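# Fit the matching cork panel into the picture frame recess

## Task

Choose the single cork panel whose size matches the picture frame's recess and set it in so all four of its corners rest flat on the recess floor, with no other panel lying on or above it; afterwards release every object from both hands.

## Robot and tools

Robot: two arms, left_arm and right_arm, each ending in a five-digit dexterous hand (left hand on left_arm, right hand on right_arm, mirror images). Bases sit near (+0.058, +0.526, 0) for left_arm and (-0.049, -0.470, 0) for right_arm, in metres, barely rotated about z. A camera stand is behind the arms.

Frame: everything uses the scene frame. Origin at table-top height midway between the arms, +z up, +x outward over the table, +y toward left_arm. Printed hand positions and orientations (end_effector_position, end_effector_quat_wxyz, velocities) are in this frame and may be off by a few cm.

The 48-number row (used by execute_actions and move): one flat list covering both arms, every value in [-1, 1]. Order: left_arm dx, dy, dz, rx, ry, rz; then left hand's 16 motor goals; left current_limit; left speed; then the same 18+6 for right_arm. The six arm numbers are an offset, not a pose: a displacement from the arm's Hand target (its last commanded pose, shown in results) at the start of that action or move, along scene axes. 1.0 equals 0.6 m for dx/dy/dz and 180 degrees for the rx/ry/rz rotation vector, turning about the Hand target position. All six at 0 means hold at the Hand target; repeating a nonzero offset moves further. Rows inside one action or target list all count from that same starting Hand target. Orientation commands are clipped to 32 degrees from the measured one per step. If the hand settles short of its target, send the remaining gap as an offset.

Hand motor order (per hand): index_mcp, index_abd, index_pip, index_dip, middle_mcp, middle_abd, middle_pip, middle_dip, ring_mcp, ring_abd, ring_pip, ring_dip, thumb_cmc, thumb_axl, thumb_mcp, thumb_ipl. Each is an absolute goal angle scaled between the hinge's stops. Straight values: _mcp -0.75, _abd 0.00, _pip -0.58, _dip -0.70, thumb_cmc -0.71, thumb_axl -0.68, thumb_mcp -0.23, thumb_ipl -0.17. Toward +1 the finger hinges curl toward the palm; _abd spreads away from the thumb; thumb_cmc brings the thumb in front of the palm. A 0 is a real goal, so to keep a hand unchanged resend its hand_goal, hand_current_limit and hand_speed. current_limit maps -1..+1 onto 0..550 mA (start +0.4); speed sets hinge speed as (speed+1)/2 of 8.5 rad/s (start -0.6). Settings persist.

Hand geometry (own hand axes): +z runs along straight fingers toward the tips, +y out of the palm face (palm at y = -0.062), +x across the palm away from the thumb on the right hand, toward it on the left. Straight fingertips reach about 0.12 m past the hand point. A rigid mast near the wrist on the palm side can strike objects. Fingertips have rubber caps.

Tools:
- execute_actions(actions, cameras): actions is a list of actions; each action is up to 15 rows, one per 1/30 s step, with the last row held to fill 15 steps. An empty list returns state and all images.
- move(target, speed, blend, stop_force, zero, blocking, cameras): straight-line motion to one row, or up to 15 rows, all offsets from the same starting Hand targets. speed 0.002 to 3.6 m/s (default 0.25); blend in m rounds corners; stop_force 3 to 120 N ends an arm's path on felt resistance along its travel (unreliable when the hand rotates, and light sliding contacts may go unnoticed). Omit stop_force when backing away from a contact. Moves max 10 s and do not avoid obstacles; avoid paths near an arm's own base. The result adds a move: line, e.g. done, off_target, moving, held, fault, plus limits=paced or limits=held.
- wait(seconds 0 to 10): holds commands.
- stop: brakes a running move.
- zoom_image(camera, region [x0,y0,x1,y1], max 504x504 px): closer look at cam_head_left, cam_head_right or cam_high.
- zero_wrist_force(arm): re-zeroes the named arm's wrist sensor.
- finished_scene(scene): ends the scene permanently; call only when the panel sits correctly and both hands are open and away.

Results: Hand target, hand pose, joint positions/velocities (may read within noise), joint torques (drive output including arm weight), Wrist force/torque in the hand's own axes plus the peak reading since last shown, and per motor hand_goal, hand_measured, hand_current_ma, hand_state (moving, goal, blocked, overload). Cameras are 672x504 with calibrations given; cam_head_left and cam_head_right are a stereo pair, cam_high looks down from the front.

Cautions: a net force near 150 N on an arm, or joint contact torque over its limit (wrist joints 26 N m), freezes that arm for 10 s. Arms are stiff, so aiming even slightly beyond a firm surface can fault; approach slowly with stop_force. Keep the arms and hands from touching each other. A finger motor held at 495 mA or more for 5 s shuts off for 10 s; grip with modest overshoot. Motors above 85 °C brake the arm for a long time, so don't hold loads or stretch out longer than needed. Don't drop parts from height, release them while moving, slam anything, or let anything leave the table. Objects may occasionally be nudged by outside pushes.

Each tool is called after ">>>" as name(argument=value, ...) on one line, values as JSON.

## Session

>>> execute_actions(actions=[])

Scene clock: 0.00 s.
left_arm: end_effector_position=(+1.0369, +0.3275, +0.1345) hand_goal=(-0.754, +0.000, -0.576, -0.696, -0.754, +0.000, -0.576, -0.696, -0.754, +0.000, -0.576, -0.696, -0.714, -0.678, -0.226, -0.168) hand_measured=(-0.754, +0.000, -0.576, -0.696, -0.754, +0.000, -0.576, -0.696, -0.754, +0.000, -0.576, -0.696, -0.714, -0.678, -0.226, -0.168) hand_current_ma=(+0, +0, +0, +0, +0, +0, +0, +0, +0, +0, +0, +0, +0, +0, +0, +0) hand_state=(goal, goal, goal, goal, goal, goal, goal, goal, goal, goal, goal, goal, goal, goal, goal, goal) hand_current_limit=0.40 hand_speed=-0.60 end_effector_quat_wxyz=(+0.524, +0.373, +0.698, -0.313) | right_arm: end_effector_position=(+0.4648, -0.3779, +0.2915) hand_goal=(-0.754, +0.000, -0.576, -0.696, -0.754, +0.000, -0.576, -0.696, -0.754, +0.000, -0.576, -0.696, -0.714, -0.678, -0.226, -0.168) hand_measured=(-0.754, +0.000, -0.576, -0.696, -0.754, +0.000, -0.576, -0.696, -0.754, +0.000, -0.576, -0.696, -0.714, -0.678, -0.226, -0.168) hand_current_ma=(+0, +0, +0, +0, +0, +0, +0, +0, +0, +0, +0, +0, +0, +0, +0, +0) hand_state=(goal, goal, goal, goal, goal, goal, goal, goal, goal, goal, goal, goal, goal, goal, goal, goal) hand_current_limit=0.40 hand_speed=-0.60 end_effector_quat_wxyz=(-0.098, +0.880, -0.413, +0.212)
Joint positions: left_arm=[3.221 -2.75 -0.902 -0.036 0.51 -1.131] | right_arm=[0.005 -1.544 1.803 -2.303 -1.569 2.44]
Joint velocities: within noise
Joint torques (N m): no reading
Motor temperatures (°C): left_arm=[33 25 27 35 28 35] | right_arm=[28 25 33 32 26 37]
Wrist force (N): no reading
Wrist torque (N m): no reading
Wrist force, peak (N): no reading
Hand target: left_arm +1.0369, +0.3275, +0.1345; +0.524, +0.373, +0.698, -0.313 | right_arm +0.4648, -0.3779, +0.2915; -0.098, +0.880, -0.413, +0.212

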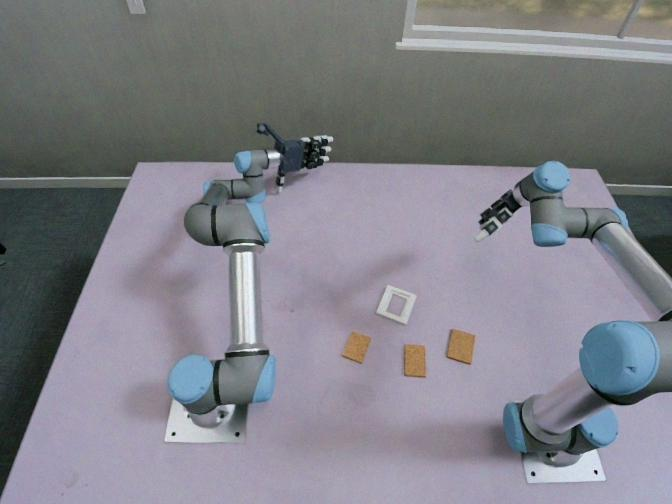

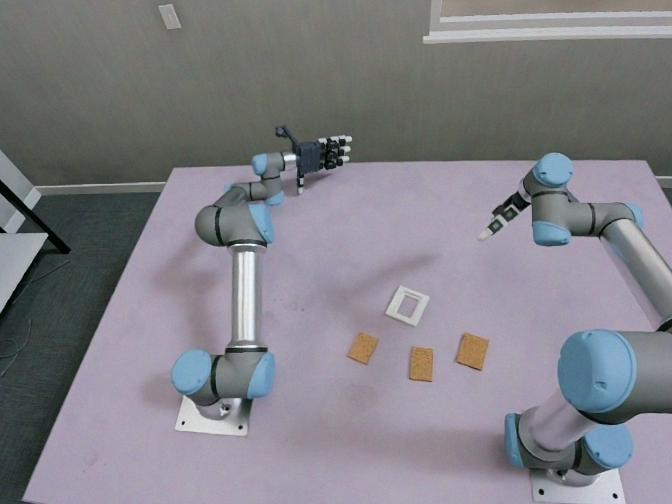

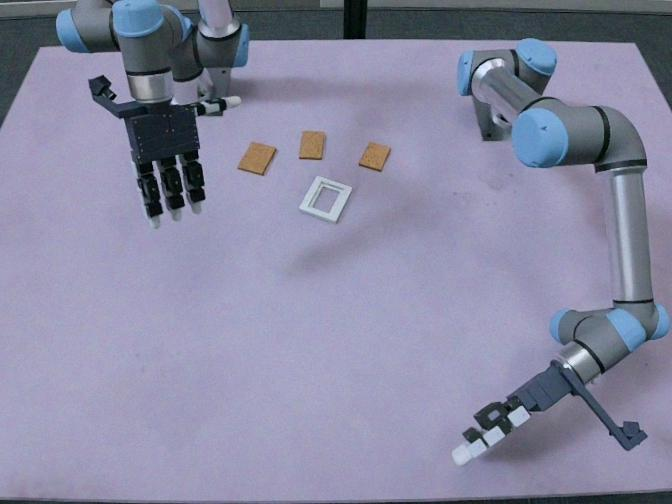

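>>> zoom_image(camera="cam_head_left", region=[320, 270, 500, 405])

>>> zoom_image(camera="cam_head_right", region=[330, 270, 510, 405])

>>> zoom_image(camera="cam_high", region=[220, 110, 400, 245])

Scaled by 2.800 from the camera's 672x504 image, which has a finer 960x720 frame.

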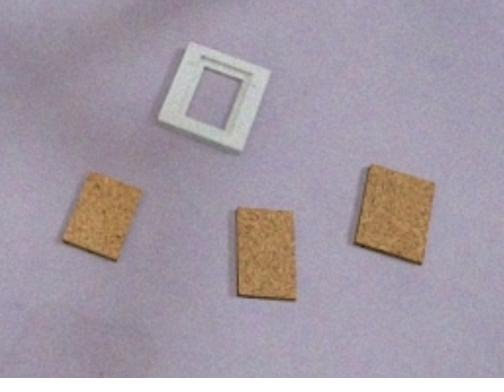

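Scaled by 2.800 from the camera's 672x504 image, which has a finer 960x720 frame.

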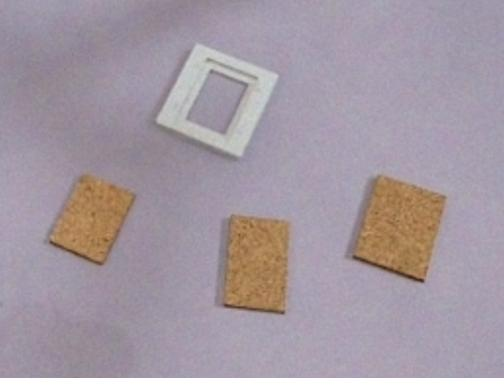

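Scaled by 2.800 from the camera's 672x504 image, which has a finer 960x720 frame.

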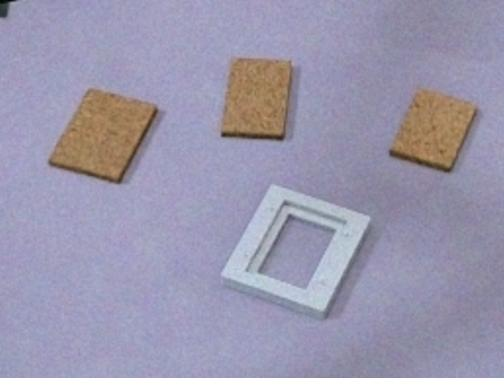

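>>> zoom_image(camera="cam_head_left", region=[370, 280, 422, 332])

>>> zoom_image(camera="cam_head_right", region=[380, 280, 436, 330])

>>> zoom_image(camera="cam_high", region=[294, 170, 358, 230])

Scaled by 9.692 from the camera's 672x504 image, which has a finer 960x720 frame.

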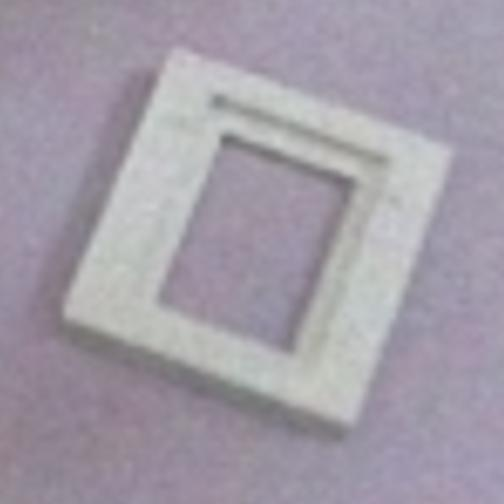

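Scaled by 9.000 from the camera's 672x504 image, which has a finer 960x720 frame.

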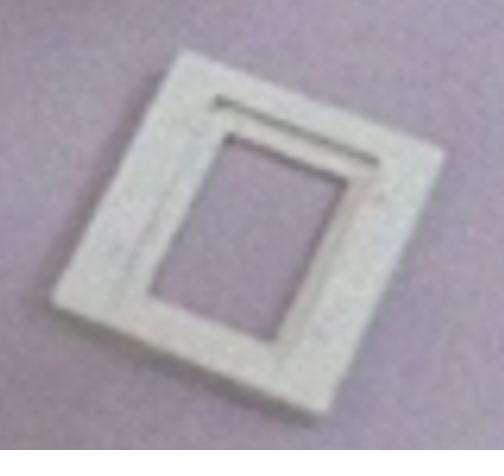

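Scaled by 7.875 from the camera's 672x504 image, which has a finer 960x720 frame.

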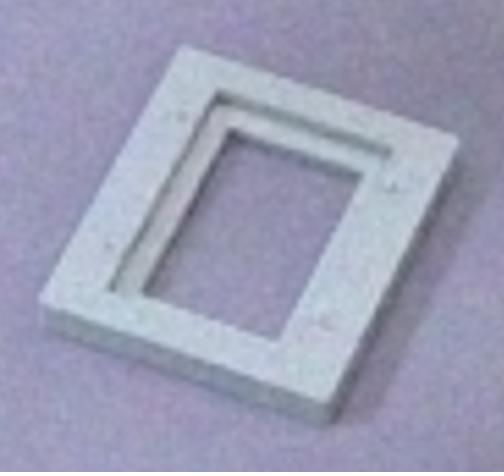

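>>> zoom_image(camera="cam_high", region=[354, 134, 396, 176])

>>> zoom_image(camera="cam_head_left", region=[336, 325, 378, 367])

>>> zoom_image(camera="cam_head_right", region=[342, 328, 384, 370])

>>> zoom_image(camera="cam_high", region=[232, 124, 332, 180])

Scaled by 12.000 from the camera's 672x504 image, which has a finer 960x720 frame.

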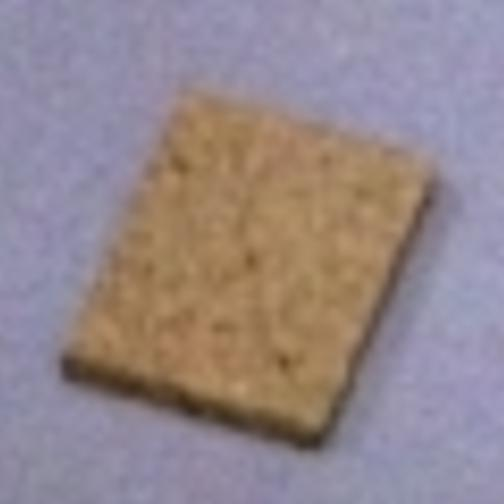

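Scaled by 12.000 from the camera's 672x504 image, which has a finer 960x720 frame.

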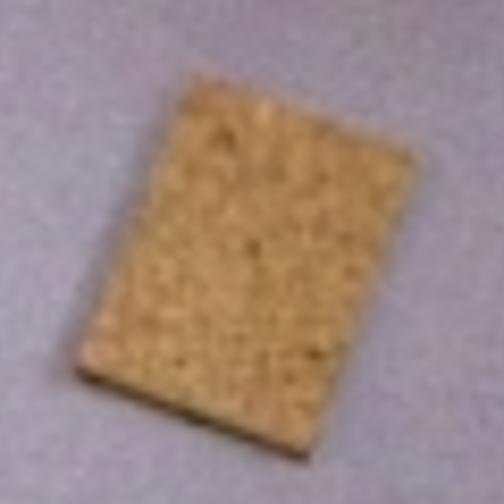

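Scaled by 12.000 from the camera's 672x504 image, which has a finer 960x720 frame.

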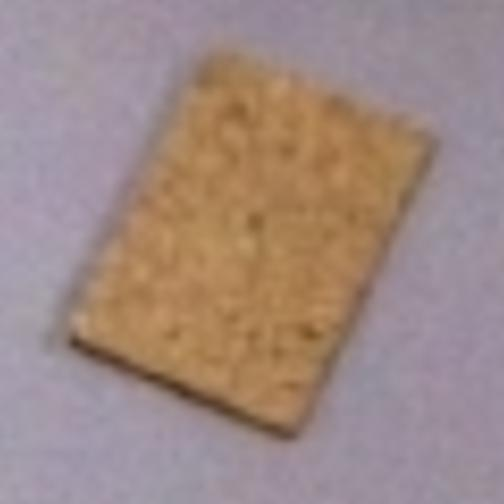

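Scaled by 5.040 from the camera's 672x504 image, which has a finer 960x720 frame.

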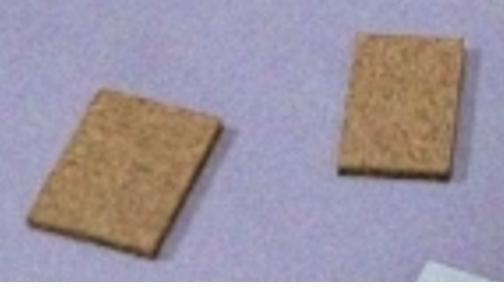

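>>> move(target=[0,0,0,0,0,0,-0.754,0,-0.576,-0.696,-0.754,0,-0.576,-0.696,-0.754,0,-0.576,-0.696,-0.714,-0.678,-0.226,-0.168,0.4,-0.6,-0.358,0.763,-0.119,0.25,-0.0764,0.2043,-0.63,0,0.358,-0.188,-0.63,0,0.358,-0.188,-0.753,0,0.883,0.464,0.657,-0.677,-0.045,-0.168,0.4,-0.6], cameras=["all"])

Scene clock: 195.47 s.
left_arm: end_effector_position=(+1.0369, +0.3275, +0.1345) hand_goal=(-0.754, +0.000, -0.576, -0.696, -0.754, +0.000, -0.576, -0.696, -0.754, +0.000, -0.576, -0.696, -0.714, -0.678, -0.226, -0.168) hand_measured=(-0.754, -0.002, -0.576, -0.696, -0.754, -0.002, -0.576, -0.696, -0.754, -0.002, -0.576, -0.696, -0.714, -0.678, -0.226, -0.168) hand_current_ma=(+0, +0, +0, +0, +0, +0, +0, +0, +0, +0, +0, +0, +0, +0, +0, +0) hand_state=(goal, goal, goal, goal, goal, goal, goal, goal, goal, goal, goal, goal, goal, goal, goal, goal) hand_current_limit=0.40 hand_speed=-0.60 end_effector_quat_wxyz=(+0.524, +0.373, +0.698, -0.313) | right_arm: end_effector_position=(+0.2501, +0.0798, +0.2202) hand_goal=(-0.630, +0.000, +0.358, -0.188, -0.630, +0.000, +0.358, -0.188, -0.754, +0.000, +0.882, +0.464, +0.656, -0.678, -0.046, -0.168) hand_measured=(-0.626, +0.000, +0.354, -0.192, -0.626, +0.000, +0.354, -0.192, -0.750, +0.000, +0.878, +0.460, +0.652, -0.678, -0.046, -0.168) hand_current_ma=(+14, +0, -12, -11, +14, +0, -10, -11, +13, +0, -16, -11, -11, +2, +3, +1) hand_state=(goal, goal, goal, goal, goal, goal, goal, goal, goal, goal, goal, goal, goal, goal, goal, goal) hand_current_limit=0.40 hand_speed=-0.60 end_effector_quat_wxyz=(-0.528, +0.829, -0.157, +0.100) end_effector_velocity=(+0.000, +0.001, +0.000) end_effector_angular_velocity=(+0.002, -0.003, +0.002)
Joint positions: left_arm=[3.221 -2.75 -0.902 -0.036 0.51 -1.131] | right_arm=[0.696 -1.319 2.07 -3.401 -1.109 2.907]
Joint velocities: left_arm=[within noise] | right_arm=[0.001 0.002 0 -0.006 0.001 -0.001]
Joint torques (N m): left_arm=[-0.37 64.6 21.4 2.03 -1.12 0.18] | right_arm=[8.84 -20.78 -12.38 -4.23 -0.65 0.27]
Wrist force (N): left_arm=[0.5 -0.2 0.1] | right_arm=[-0.1 -0.8 1.9]
Wrist torque (N m): left_arm=[-0.05 -0.07 0.05] | right_arm=[-0.43 0.15 0.09]
Wrist force, peak (N): left_arm=[0.6 -0.3 0.3] | right_arm=[-1.6 -1.0 3.3]
Hand target: left_arm +1.0369, +0.3275, +0.1345; +0.524, +0.373, +0.698, -0.313 | right_arm +0.2500, +0.0799, +0.2201; -0.528, +0.829, -0.157, +0.100
Off the commanded pose: left_arm 0.000 m, 0 deg | right_arm 0.000 m, 0 deg.
move: done

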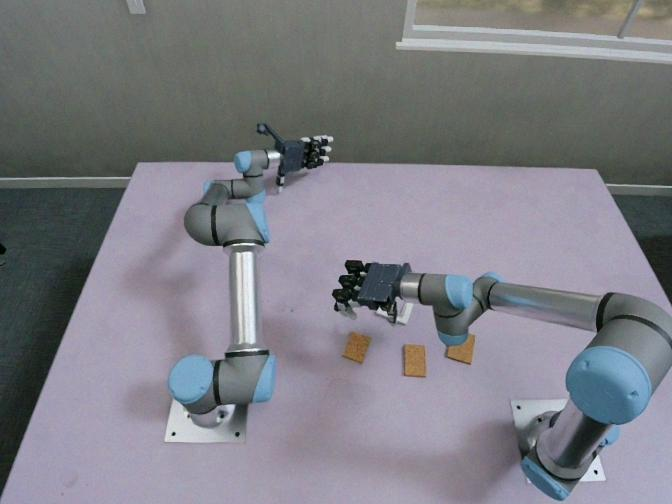

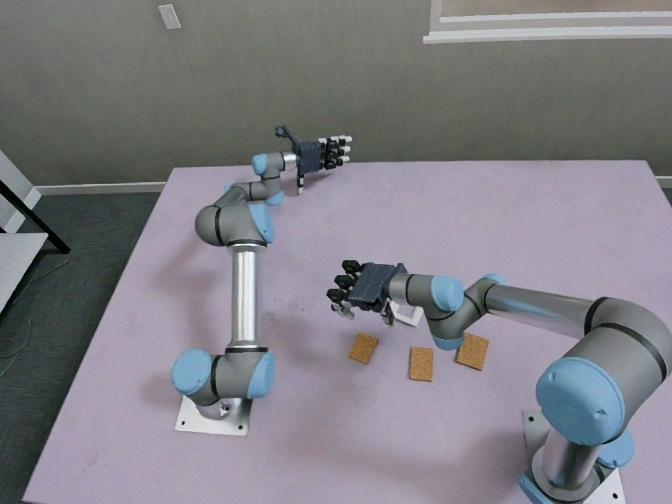

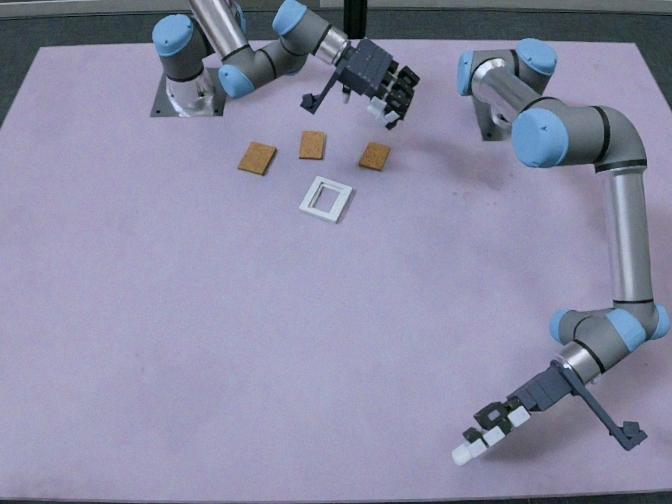

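>>> move(target=[0,0,0,0,0,0,-0.754,0,-0.576,-0.696,-0.754,0,-0.576,-0.696,-0.754,0,-0.576,-0.696,-0.714,-0.678,-0.226,-0.168,0.4,-0.6,-0.029,0.079,-0.2335,0,0,0,-0.63,0,0.358,-0.188,-0.63,0,0.358,-0.188,-0.753,0,0.883,0.464,0.657,-0.677,-0.045,-0.168,0.4,-0.6], cameras=["all"])

>>> zoom_image(camera="cam_high", region=[330, 70, 430, 190])

>>> zoom_image(camera="cam_head_left", region=[310, 280, 430, 370])

>>> zoom_image(camera="cam_head_right", region=[310, 280, 430, 370])

Scene clock: 202.43 s.
left_arm: end_effector_position=(+1.0369, +0.3275, +0.1345) hand_goal=(-0.754, +0.000, -0.576, -0.696, -0.754, +0.000, -0.576, -0.696, -0.754, +0.000, -0.576, -0.696, -0.714, -0.678, -0.226, -0.168) hand_measured=(-0.754, -0.002, -0.576, -0.696, -0.754, -0.002, -0.576, -0.696, -0.754, -0.002, -0.576, -0.696, -0.714, -0.678, -0.226, -0.168) hand_current_ma=(+0, +0, +0, +0, +0, +0, +0, +0, +0, +0, +0, +0, +0, +0, +0, +0) hand_state=(goal, goal, goal, goal, goal, goal, goal, goal, goal, goal, goal, goal, goal, goal, goal, goal) hand_current_limit=0.40 hand_speed=-0.60 end_effector_quat_wxyz=(+0.524, +0.373, +0.698, -0.313) | right_arm: end_effector_position=(+0.2326, +0.1273, +0.0801) hand_goal=(-0.630, +0.000, +0.358, -0.188, -0.630, +0.000, +0.358, -0.188, -0.754, +0.000, +0.882, +0.464, +0.656, -0.678, -0.046, -0.168) hand_measured=(-0.626, +0.000, +0.354, -0.192, -0.626, +0.000, +0.356, -0.192, -0.750, +0.000, +0.878, +0.460, +0.654, -0.678, -0.046, -0.168) hand_current_ma=(+17, +0, -11, -11, +18, +0, -9, -11, +16, +0, -15, -11, -9, +2, +3, +1) hand_state=(goal, goal, goal, goal, goal, goal, goal, goal, goal, goal, goal, goal, goal, goal, goal, goal) hand_current_limit=0.40 hand_speed=-0.60 end_effector_quat_wxyz=(-0.528, +0.829, -0.157, +0.100)
Joint positions: left_arm=[3.221 -2.75 -0.902 -0.036 0.51 -1.131] | right_arm=[0.799 -0.963 2.044 -3.752 -1.2 2.959]
Joint torques (N m): left_arm=[-0.44 64.93 21.05 2.07 -1.04 0.23] | right_arm=[-1.59 -28.95 -4.97 -4.23 1.97 -2.34]
Wrist force (N): left_arm=[0.1 -0.4 0.0] | right_arm=[0.1 -0.3 2.0]
Wrist torque (N m): left_arm=[-0.06 -0.01 0.02] | right_arm=[-0.37 0.13 0.06]
Wrist force, peak (N): left_arm=[0.8 -0.2 0.3] | right_arm=[-0.4 1.9 3.3]
Hand target: left_arm +1.0369, +0.3275, +0.1345; +0.524, +0.373, +0.698, -0.313 | right_arm +0.2326, +0.1273, +0.0800; -0.528, +0.829, -0.157, +0.100
Off the commanded pose: left_arm 0.000 m, 0 deg | right_arm 0.000 m, 0 deg.
move: done

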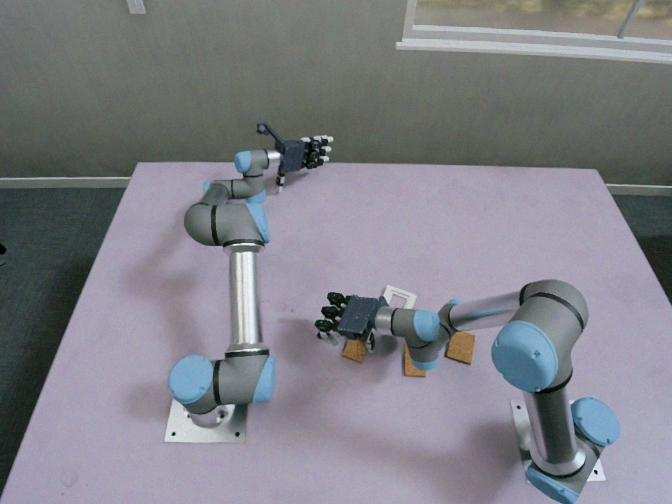

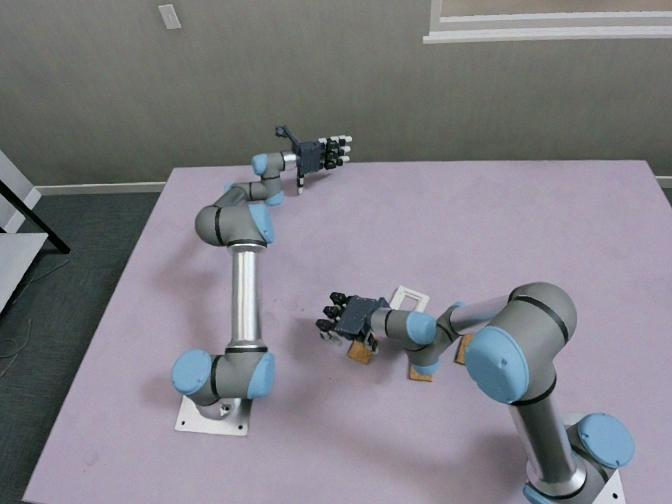

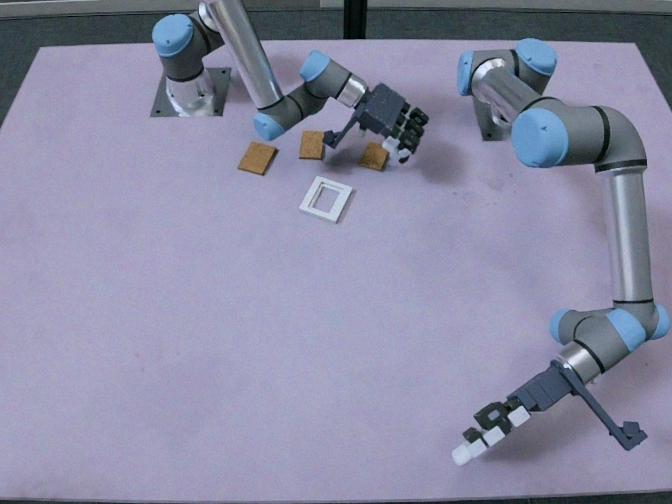

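Scaled by 4.200 from the camera's 672x504 image, which has a finer 960x720 frame.

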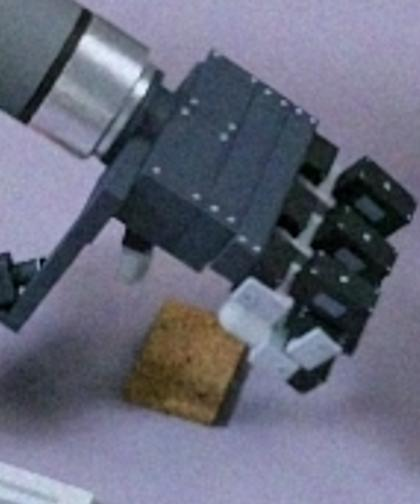

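Scaled by 4.200 from the camera's 672x504 image, which has a finer 960x720 frame.

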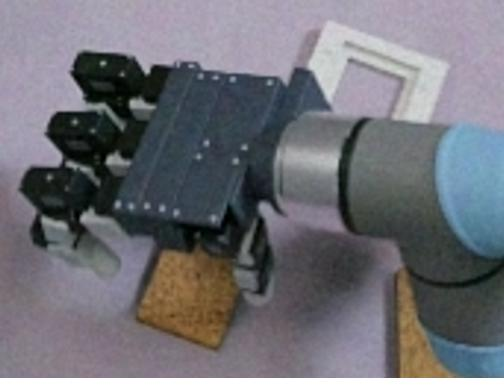

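Scaled by 4.200 from the camera's 672x504 image, which has a finer 960x720 frame.

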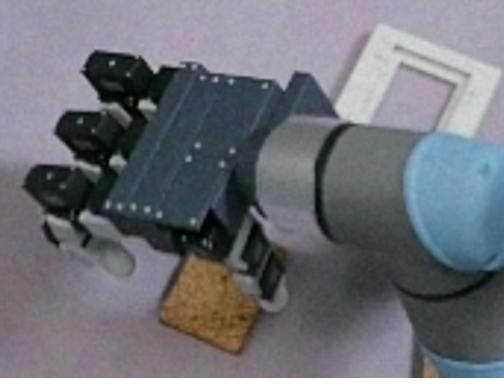

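>>> zoom_image(camera="cam_high", region=[350, 110, 420, 180])

>>> zoom_image(camera="cam_head_left", region=[312, 310, 382, 370])

>>> zoom_image(camera="cam_head_right", region=[312, 310, 382, 370])

Scaled by 7.200 from the camera's 672x504 image, which has a finer 960x720 frame.

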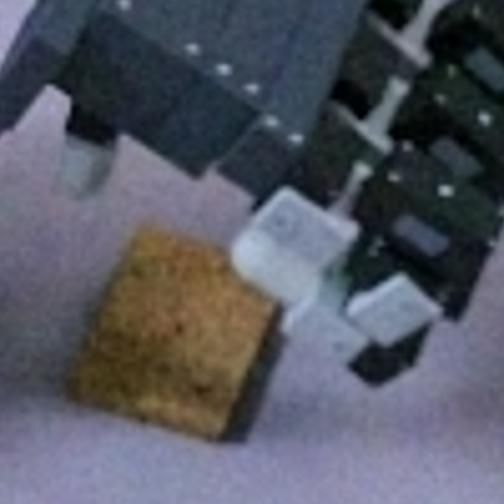

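Scaled by 7.200 from the camera's 672x504 image, which has a finer 960x720 frame.

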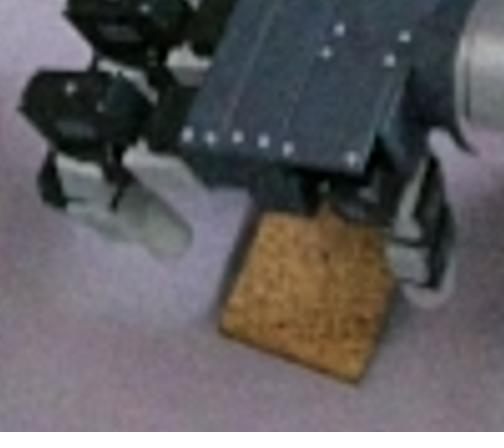

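Scaled by 7.200 from the camera's 672x504 image, which has a finer 960x720 frame.

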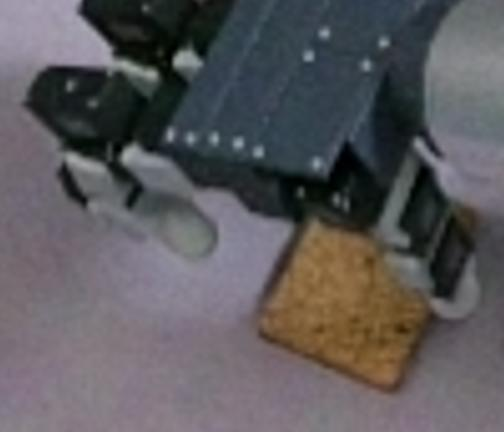

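>>> move(target=[0,0,0,0,0,0,-0.754,0,-0.576,-0.696,-0.754,0,-0.576,-0.696,-0.754,0,-0.576,-0.696,-0.714,-0.678,-0.226,-0.168,0.4,-0.6,0.0183,-0.0167,-0.0617,0,0,0,-0.63,0,0.358,-0.188,-0.63,0,0.358,-0.188,-0.753,0,0.883,0.464,0.657,-0.677,-0.045,-0.168,0.4,-0.6], cameras=["all"])

>>> zoom_image(camera="cam_high", region=[350, 110, 420, 180])

>>> zoom_image(camera="cam_head_left", region=[312, 310, 382, 370])

>>> zoom_image(camera="cam_head_right", region=[312, 310, 382, 370])

Scene clock: 247.80 s.
left_arm: end_effector_position=(+1.0369, +0.3275, +0.1345) hand_goal=(-0.754, +0.000, -0.576, -0.696, -0.754, +0.000, -0.576, -0.696, -0.754, +0.000, -0.576, -0.696, -0.714, -0.678, -0.226, -0.168) hand_measured=(-0.754, -0.002, -0.576, -0.696, -0.754, -0.002, -0.576, -0.696, -0.754, -0.002, -0.576, -0.696, -0.714, -0.678, -0.226, -0.168) hand_current_ma=(+0, +0, +0, +0, +0, +0, +0, +0, +0, +0, +0, +0, +0, +0, +0, +0) hand_state=(goal, goal, goal, goal, goal, goal, goal, goal, goal, goal, goal, goal, goal, goal, goal, goal) hand_current_limit=0.40 hand_speed=-0.60 end_effector_quat_wxyz=(+0.524, +0.373, +0.698, -0.313) | right_arm: end_effector_position=(+0.2436, +0.1172, +0.0429) hand_goal=(-0.630, +0.000, +0.358, -0.188, -0.630, +0.000, +0.358, -0.188, -0.754, +0.000, +0.882, +0.464, +0.656, -0.678, -0.046, -0.168) hand_measured=(-0.626, +0.000, +0.354, -0.192, -0.626, +0.000, +0.356, -0.192, -0.750, +0.000, +0.878, +0.460, +0.654, -0.678, -0.046, -0.168) hand_current_ma=(+17, +0, -11, -11, +18, +0, -9, -11, +16, +0, -15, -11, -9, +2, +3, +1) hand_state=(goal, goal, goal, goal, goal, goal, goal, goal, goal, goal, goal, goal, goal, goal, goal, goal) hand_current_limit=0.40 hand_speed=-0.60 end_effector_quat_wxyz=(-0.528, +0.829, -0.157, +0.100)
Joint positions: left_arm=[3.221 -2.75 -0.902 -0.036 0.51 -1.131] | right_arm=[0.767 -0.879 2.051 -3.837 -1.172 2.944]
Joint torques (N m): left_arm=[-0.45 64.82 21.26 2.06 -1.12 0.35] | right_arm=[5.74 -49.01 -23.57 -1.17 -2.45 1.81]
Wrist force (N): left_arm=[0.3 -0.1 0.2] | right_arm=[-0.1 -0.5 1.7]
Wrist torque (N m): left_arm=[-0.04 -0.03 0.01] | right_arm=[-0.39 0.15 0.08]
Wrist force, peak (N): left_arm=[0.8 -0.1 0.0] | right_arm=[-0.3 -1.1 2.0]
Hand target: left_arm +1.0369, +0.3275, +0.1345; +0.524, +0.373, +0.698, -0.313 | right_arm +0.2436, +0.1173, +0.0430; -0.528, +0.829, -0.157, +0.100
Off the commanded pose: left_arm 0.000 m, 0 deg | right_arm 0.000 m, 0 deg.
move: done

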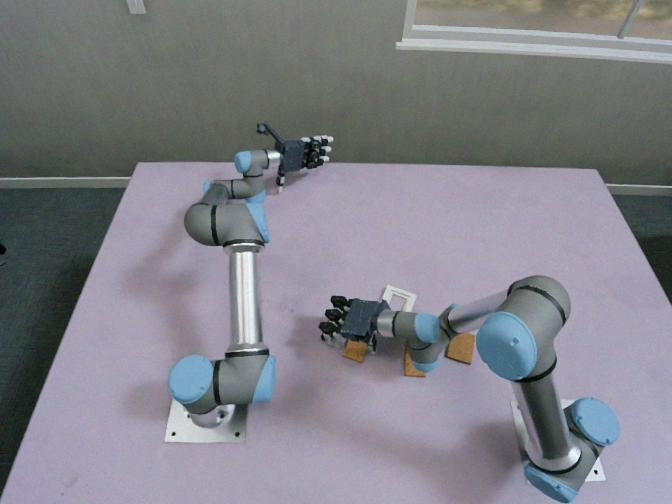

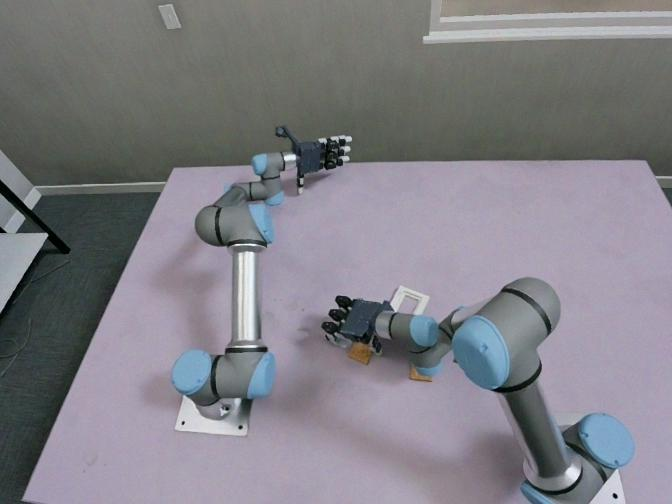

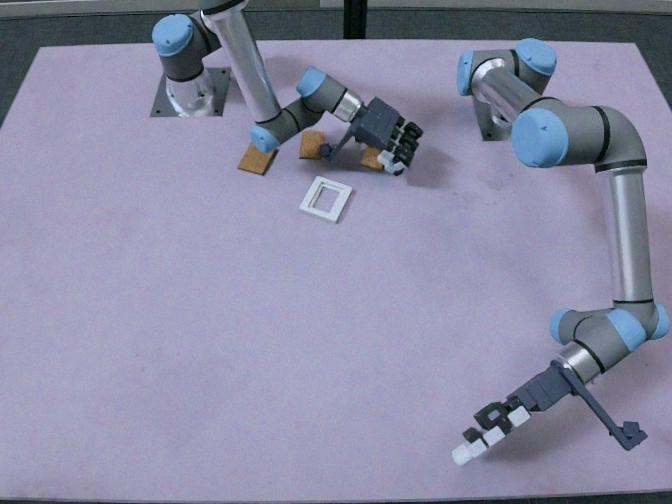

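Scaled by 7.200 from the camera's 672x504 image, which has a finer 960x720 frame.

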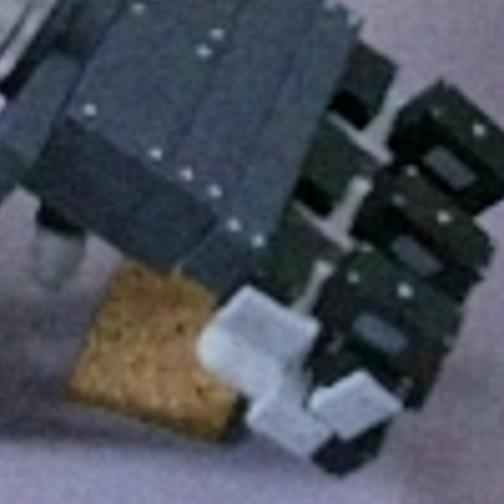

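Scaled by 7.200 from the camera's 672x504 image, which has a finer 960x720 frame.

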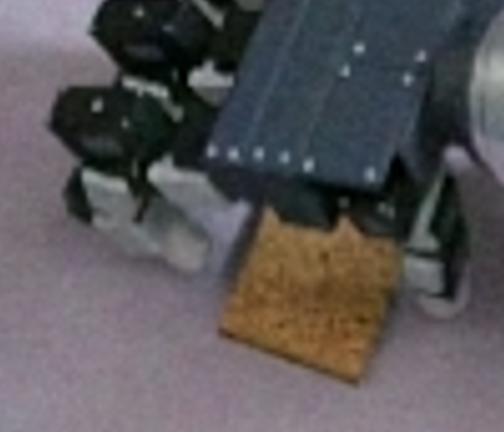

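Scaled by 7.200 from the camera's 672x504 image, which has a finer 960x720 frame.

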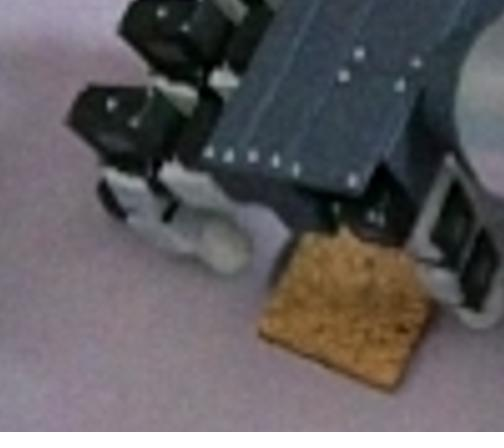

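>>> move(target=[[0,0,0,0,0,0,-0.754,0,-0.576,-0.696,-0.754,0,-0.576,-0.696,-0.754,0,-0.576,-0.696,-0.714,-0.678,-0.226,-0.168,0.4,-0.6,0.006,-0.0005,0,0,0,0,-0.63,0,0.358,-0.188,-0.63,0,0.358,-0.188,-0.753,0,0.883,0.464,0.657,-0.677,-0.045,-0.168,0.4,-0.6],[0,0,0,0,0,0,-0.754,0,-0.576,-0.696,-0.754,0,-0.576,-0.696,-0.754,0,-0.576,-0.696,-0.714,-0.678,-0.226,-0.168,0.4,-0.6,0.006,-0.0005,-0.038,0,0,0,-0.63,0,0.358,-0.188,-0.63,0,0.358,-0.188,-0.753,0,0.883,0.464,0.657,-0.677,-0.045,-0.168,0.4,-0.6]], speed=[0.05, 0.01], stop_force=4, cameras=["all"])

>>> zoom_image(camera="cam_high", region=[350, 110, 420, 180])

>>> zoom_image(camera="cam_head_left", region=[312, 310, 382, 370])

>>> zoom_image(camera="cam_head_right", region=[312, 310, 382, 370])

Scene clock: 266.00 s.
left_arm: end_effector_position=(+1.0369, +0.3275, +0.1345) hand_goal=(-0.754, +0.000, -0.576, -0.696, -0.754, +0.000, -0.576, -0.696, -0.754, +0.000, -0.576, -0.696, -0.714, -0.678, -0.226, -0.168) hand_measured=(-0.754, -0.002, -0.576, -0.696, -0.754, -0.002, -0.576, -0.696, -0.754, -0.002, -0.576, -0.696, -0.714, -0.678, -0.226, -0.168) hand_current_ma=(+0, +0, +0, +0, +0, +0, +0, +0, +0, +0, +0, +0, +0, +0, +0, +0) hand_state=(goal, goal, goal, goal, goal, goal, goal, goal, goal, goal, goal, goal, goal, goal, goal, goal) hand_current_limit=0.40 hand_speed=-0.60 end_effector_quat_wxyz=(+0.524, +0.373, +0.698, -0.313) | right_arm: end_effector_position=(+0.2472, +0.1170, +0.0284) hand_goal=(-0.630, +0.000, +0.358, -0.188, -0.630, +0.000, +0.358, -0.188, -0.754, +0.000, +0.882, +0.464, +0.656, -0.678, -0.046, -0.168) hand_measured=(-0.626, +0.000, +0.354, -0.192, -0.626, +0.000, +0.356, -0.192, -0.750, +0.000, +0.878, +0.460, +0.654, -0.678, -0.046, -0.168) hand_current_ma=(+17, +0, -11, -11, +18, +0, -9, -11, +16, +0, -15, -11, -9, +2, +1, +1) hand_state=(goal, goal, goal, goal, goal, goal, goal, goal, goal, goal, goal, goal, goal, goal, goal, goal) hand_current_limit=0.40 hand_speed=-0.60 end_effector_quat_wxyz=(-0.528, +0.829, -0.157, +0.100)
Joint positions: left_arm=[3.221 -2.75 -0.902 -0.036 0.51 -1.131] | right_arm=[0.762 -0.842 2.043 -3.865 -1.167 2.941]
Joint torques (N m): left_arm=[-0.35 64.97 22.04 2.22 -1.05 0.33] | right_arm=[5.92 -49.48 0.39 -2.34 -2.04 0.66]
Wrist force (N): left_arm=[0.2 -0.1 0.1] | right_arm=[-0.5 -3.7 0.9]
Wrist torque (N m): left_arm=[-0.03 -0.03 0.01] | right_arm=[-0.71 0.19 0.05]
Wrist force, peak (N): left_arm=[0.7 -0.3 0.4] | right_arm=[-0.5 -10.6 -0.9]
Hand target: left_arm +1.0369, +0.3275, +0.1345; +0.524, +0.373, +0.698, -0.313 | right_arm +0.2472, +0.1170, +0.0284; -0.528, +0.829, -0.157, +0.100 (not the last commanded pose)
Off the commanded pose: left_arm 0.000 m, 0 deg | right_arm 0.008 m, 0 deg.
move: contact (right_arm); path passed 1 of 2 targets

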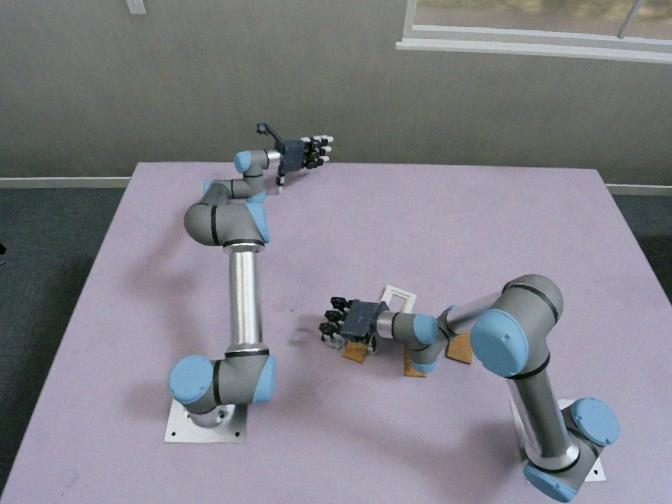

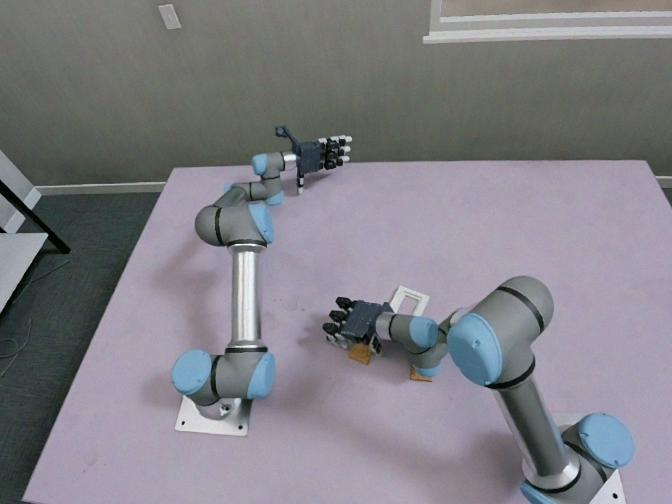

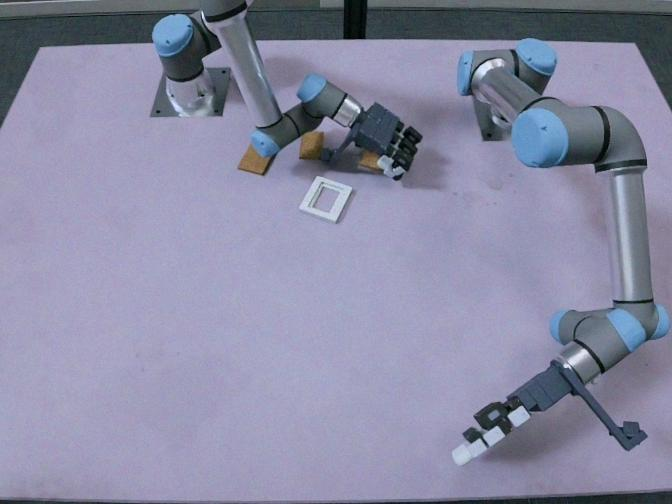

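Scaled by 7.200 from the camera's 672x504 image, which has a finer 960x720 frame.

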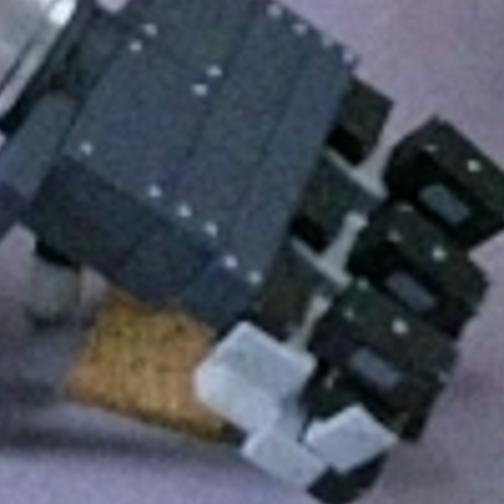

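Scaled by 7.200 from the camera's 672x504 image, which has a finer 960x720 frame.

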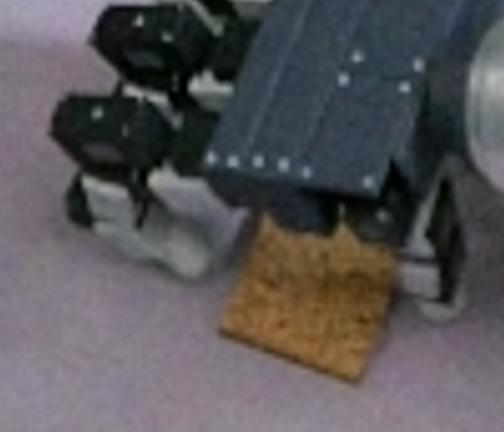

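Scaled by 7.200 from the camera's 672x504 image, which has a finer 960x720 frame.

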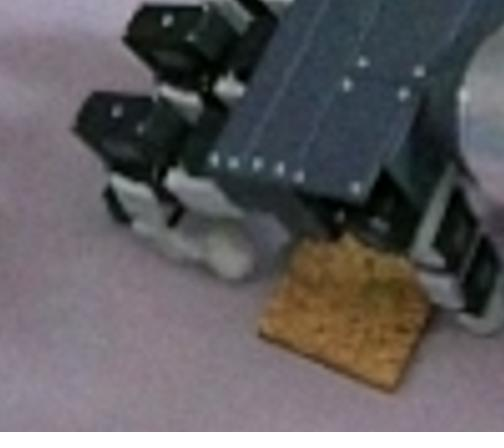

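>>> move(target=[[0,0,0,0,0,0,-0.754,0,-0.576,-0.696,-0.754,0,-0.576,-0.696,-0.754,0,-0.576,-0.696,-0.714,-0.678,-0.226,-0.168,0.4,-0.6,0,0,0.003,0,0,0,-0.63,0,0.358,-0.188,-0.63,0,0.358,-0.188,-0.753,0,0.883,0.464,0.657,-0.677,-0.045,-0.168,0.4,-0.8],[0,0,0,0,0,0,-0.754,0,-0.576,-0.696,-0.754,0,-0.576,-0.696,-0.754,0,-0.576,-0.696,-0.714,-0.678,-0.226,-0.168,0.4,-0.6,0,0,0.0031,0,0,0,-0.40,0,0.358,-0.188,-0.40,0,0.358,-0.188,-0.753,0,0.883,0.464,0.657,-0.677,0.146,-0.168,0.2,-0.8]], speed=0.02, cameras=["all"])

>>> zoom_image(camera="cam_high", region=[350, 110, 420, 180])

>>> zoom_image(camera="cam_head_left", region=[312, 310, 382, 370])

>>> zoom_image(camera="cam_head_right", region=[312, 310, 382, 370])

Scene clock: 277.03 s.
left_arm: end_effector_position=(+1.0369, +0.3275, +0.1345) hand_goal=(-0.754, +0.000, -0.576, -0.696, -0.754, +0.000, -0.576, -0.696, -0.754, +0.000, -0.576, -0.696, -0.714, -0.678, -0.226, -0.168) hand_measured=(-0.754, -0.002, -0.576, -0.696, -0.754, -0.002, -0.576, -0.696, -0.754, -0.002, -0.576, -0.696, -0.714, -0.678, -0.226, -0.168) hand_current_ma=(+0, +0, +0, +0, +0, +0, +0, +0, +0, +0, +0, +0, +0, +0, +0, +0) hand_state=(goal, goal, goal, goal, goal, goal, goal, goal, goal, goal, goal, goal, goal, goal, goal, goal) hand_current_limit=0.40 hand_speed=-0.60 end_effector_quat_wxyz=(+0.524, +0.373, +0.698, -0.313) | right_arm: end_effector_position=(+0.2472, +0.1170, +0.0303) hand_goal=(-0.400, +0.000, +0.358, -0.188, -0.400, +0.000, +0.358, -0.188, -0.754, +0.000, +0.882, +0.464, +0.656, -0.678, +0.146, -0.168) hand_measured=(-0.490, +0.000, +0.342, -0.192, -0.492, +0.000, +0.344, -0.192, -0.750, +0.000, +0.878, +0.460, +0.654, -0.678, +0.036, -0.188) hand_current_ma=(-330, +0, -60, -11, -330, +0, -53, -11, +16, +0, -15, -11, -9, +2, -330, -112) hand_state=(blocked, goal, goal, goal, blocked, goal, goal, goal, goal, goal, goal, goal, goal, goal, blocked, blocked) hand_current_limit=0.20 hand_speed=-0.80 end_effector_quat_wxyz=(-0.528, +0.829, -0.157, +0.100)
Joint positions: left_arm=[3.221 -2.75 -0.902 -0.036 0.51 -1.131] | right_arm=[0.762 -0.847 2.043 -3.861 -1.167 2.941]
Joint torques (N m): left_arm=[-0.43 64.94 22.02 2.08 -1.1 0.38] | right_arm=[-6.11 -48.82 0.47 -0.67 -1.76 -1.64]
Wrist force (N): left_arm=[0.3 -0.1 0.2] | right_arm=[0.0 -6.5 1.5]
Wrist torque (N m): left_arm=[-0.04 -0.03 0.02] | right_arm=[-0.63 0.14 0.05]
Wrist force, peak (N): left_arm=[0.5 -0.7 0.1] | right_arm=[-0.2 -6.7 1.5]
Hand target: left_arm +1.0369, +0.3275, +0.1345; +0.524, +0.373, +0.698, -0.313 | right_arm +0.2472, +0.1170, +0.0302; -0.528, +0.829, -0.157, +0.100
Off the commanded pose: left_arm 0.000 m, 0 deg | right_arm 0.000 m, 0 deg.
move: done

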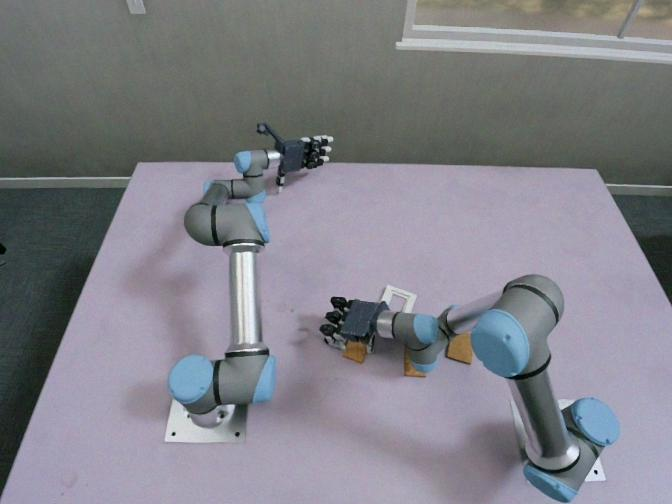

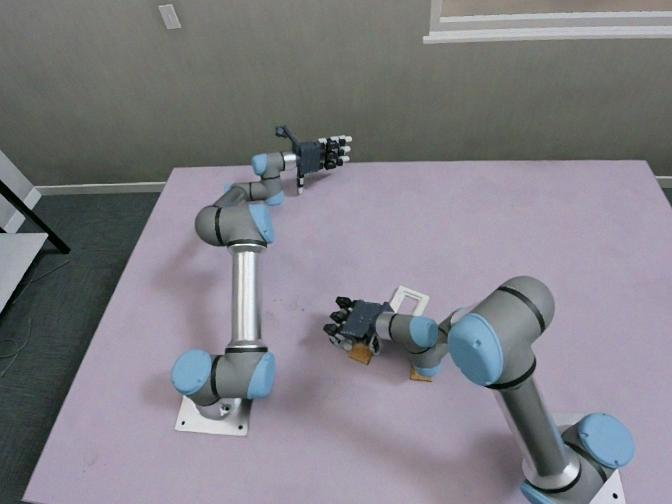

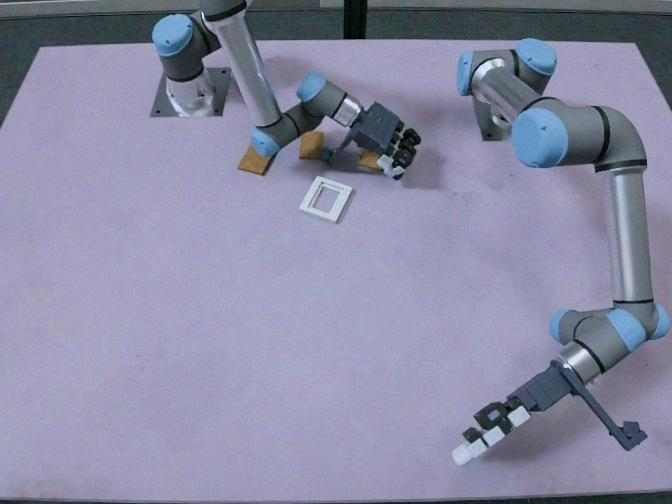

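Scaled by 7.200 from the camera's 672x504 image, which has a finer 960x720 frame.

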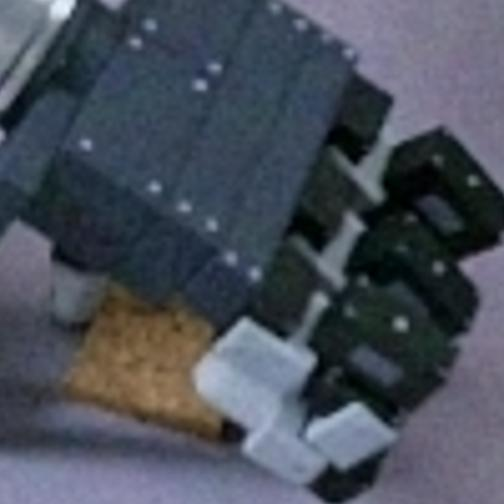

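Scaled by 7.200 from the camera's 672x504 image, which has a finer 960x720 frame.

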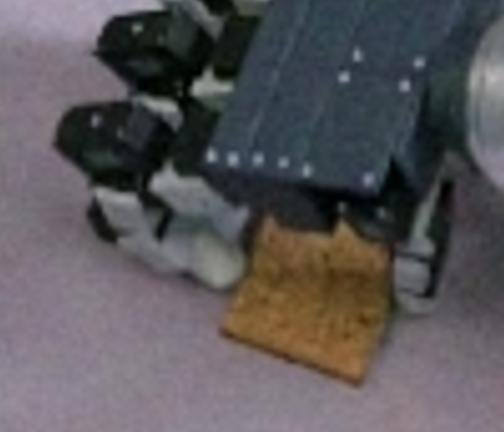

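Scaled by 7.200 from the camera's 672x504 image, which has a finer 960x720 frame.

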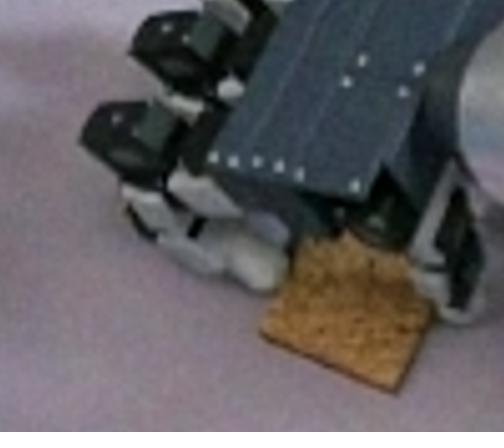

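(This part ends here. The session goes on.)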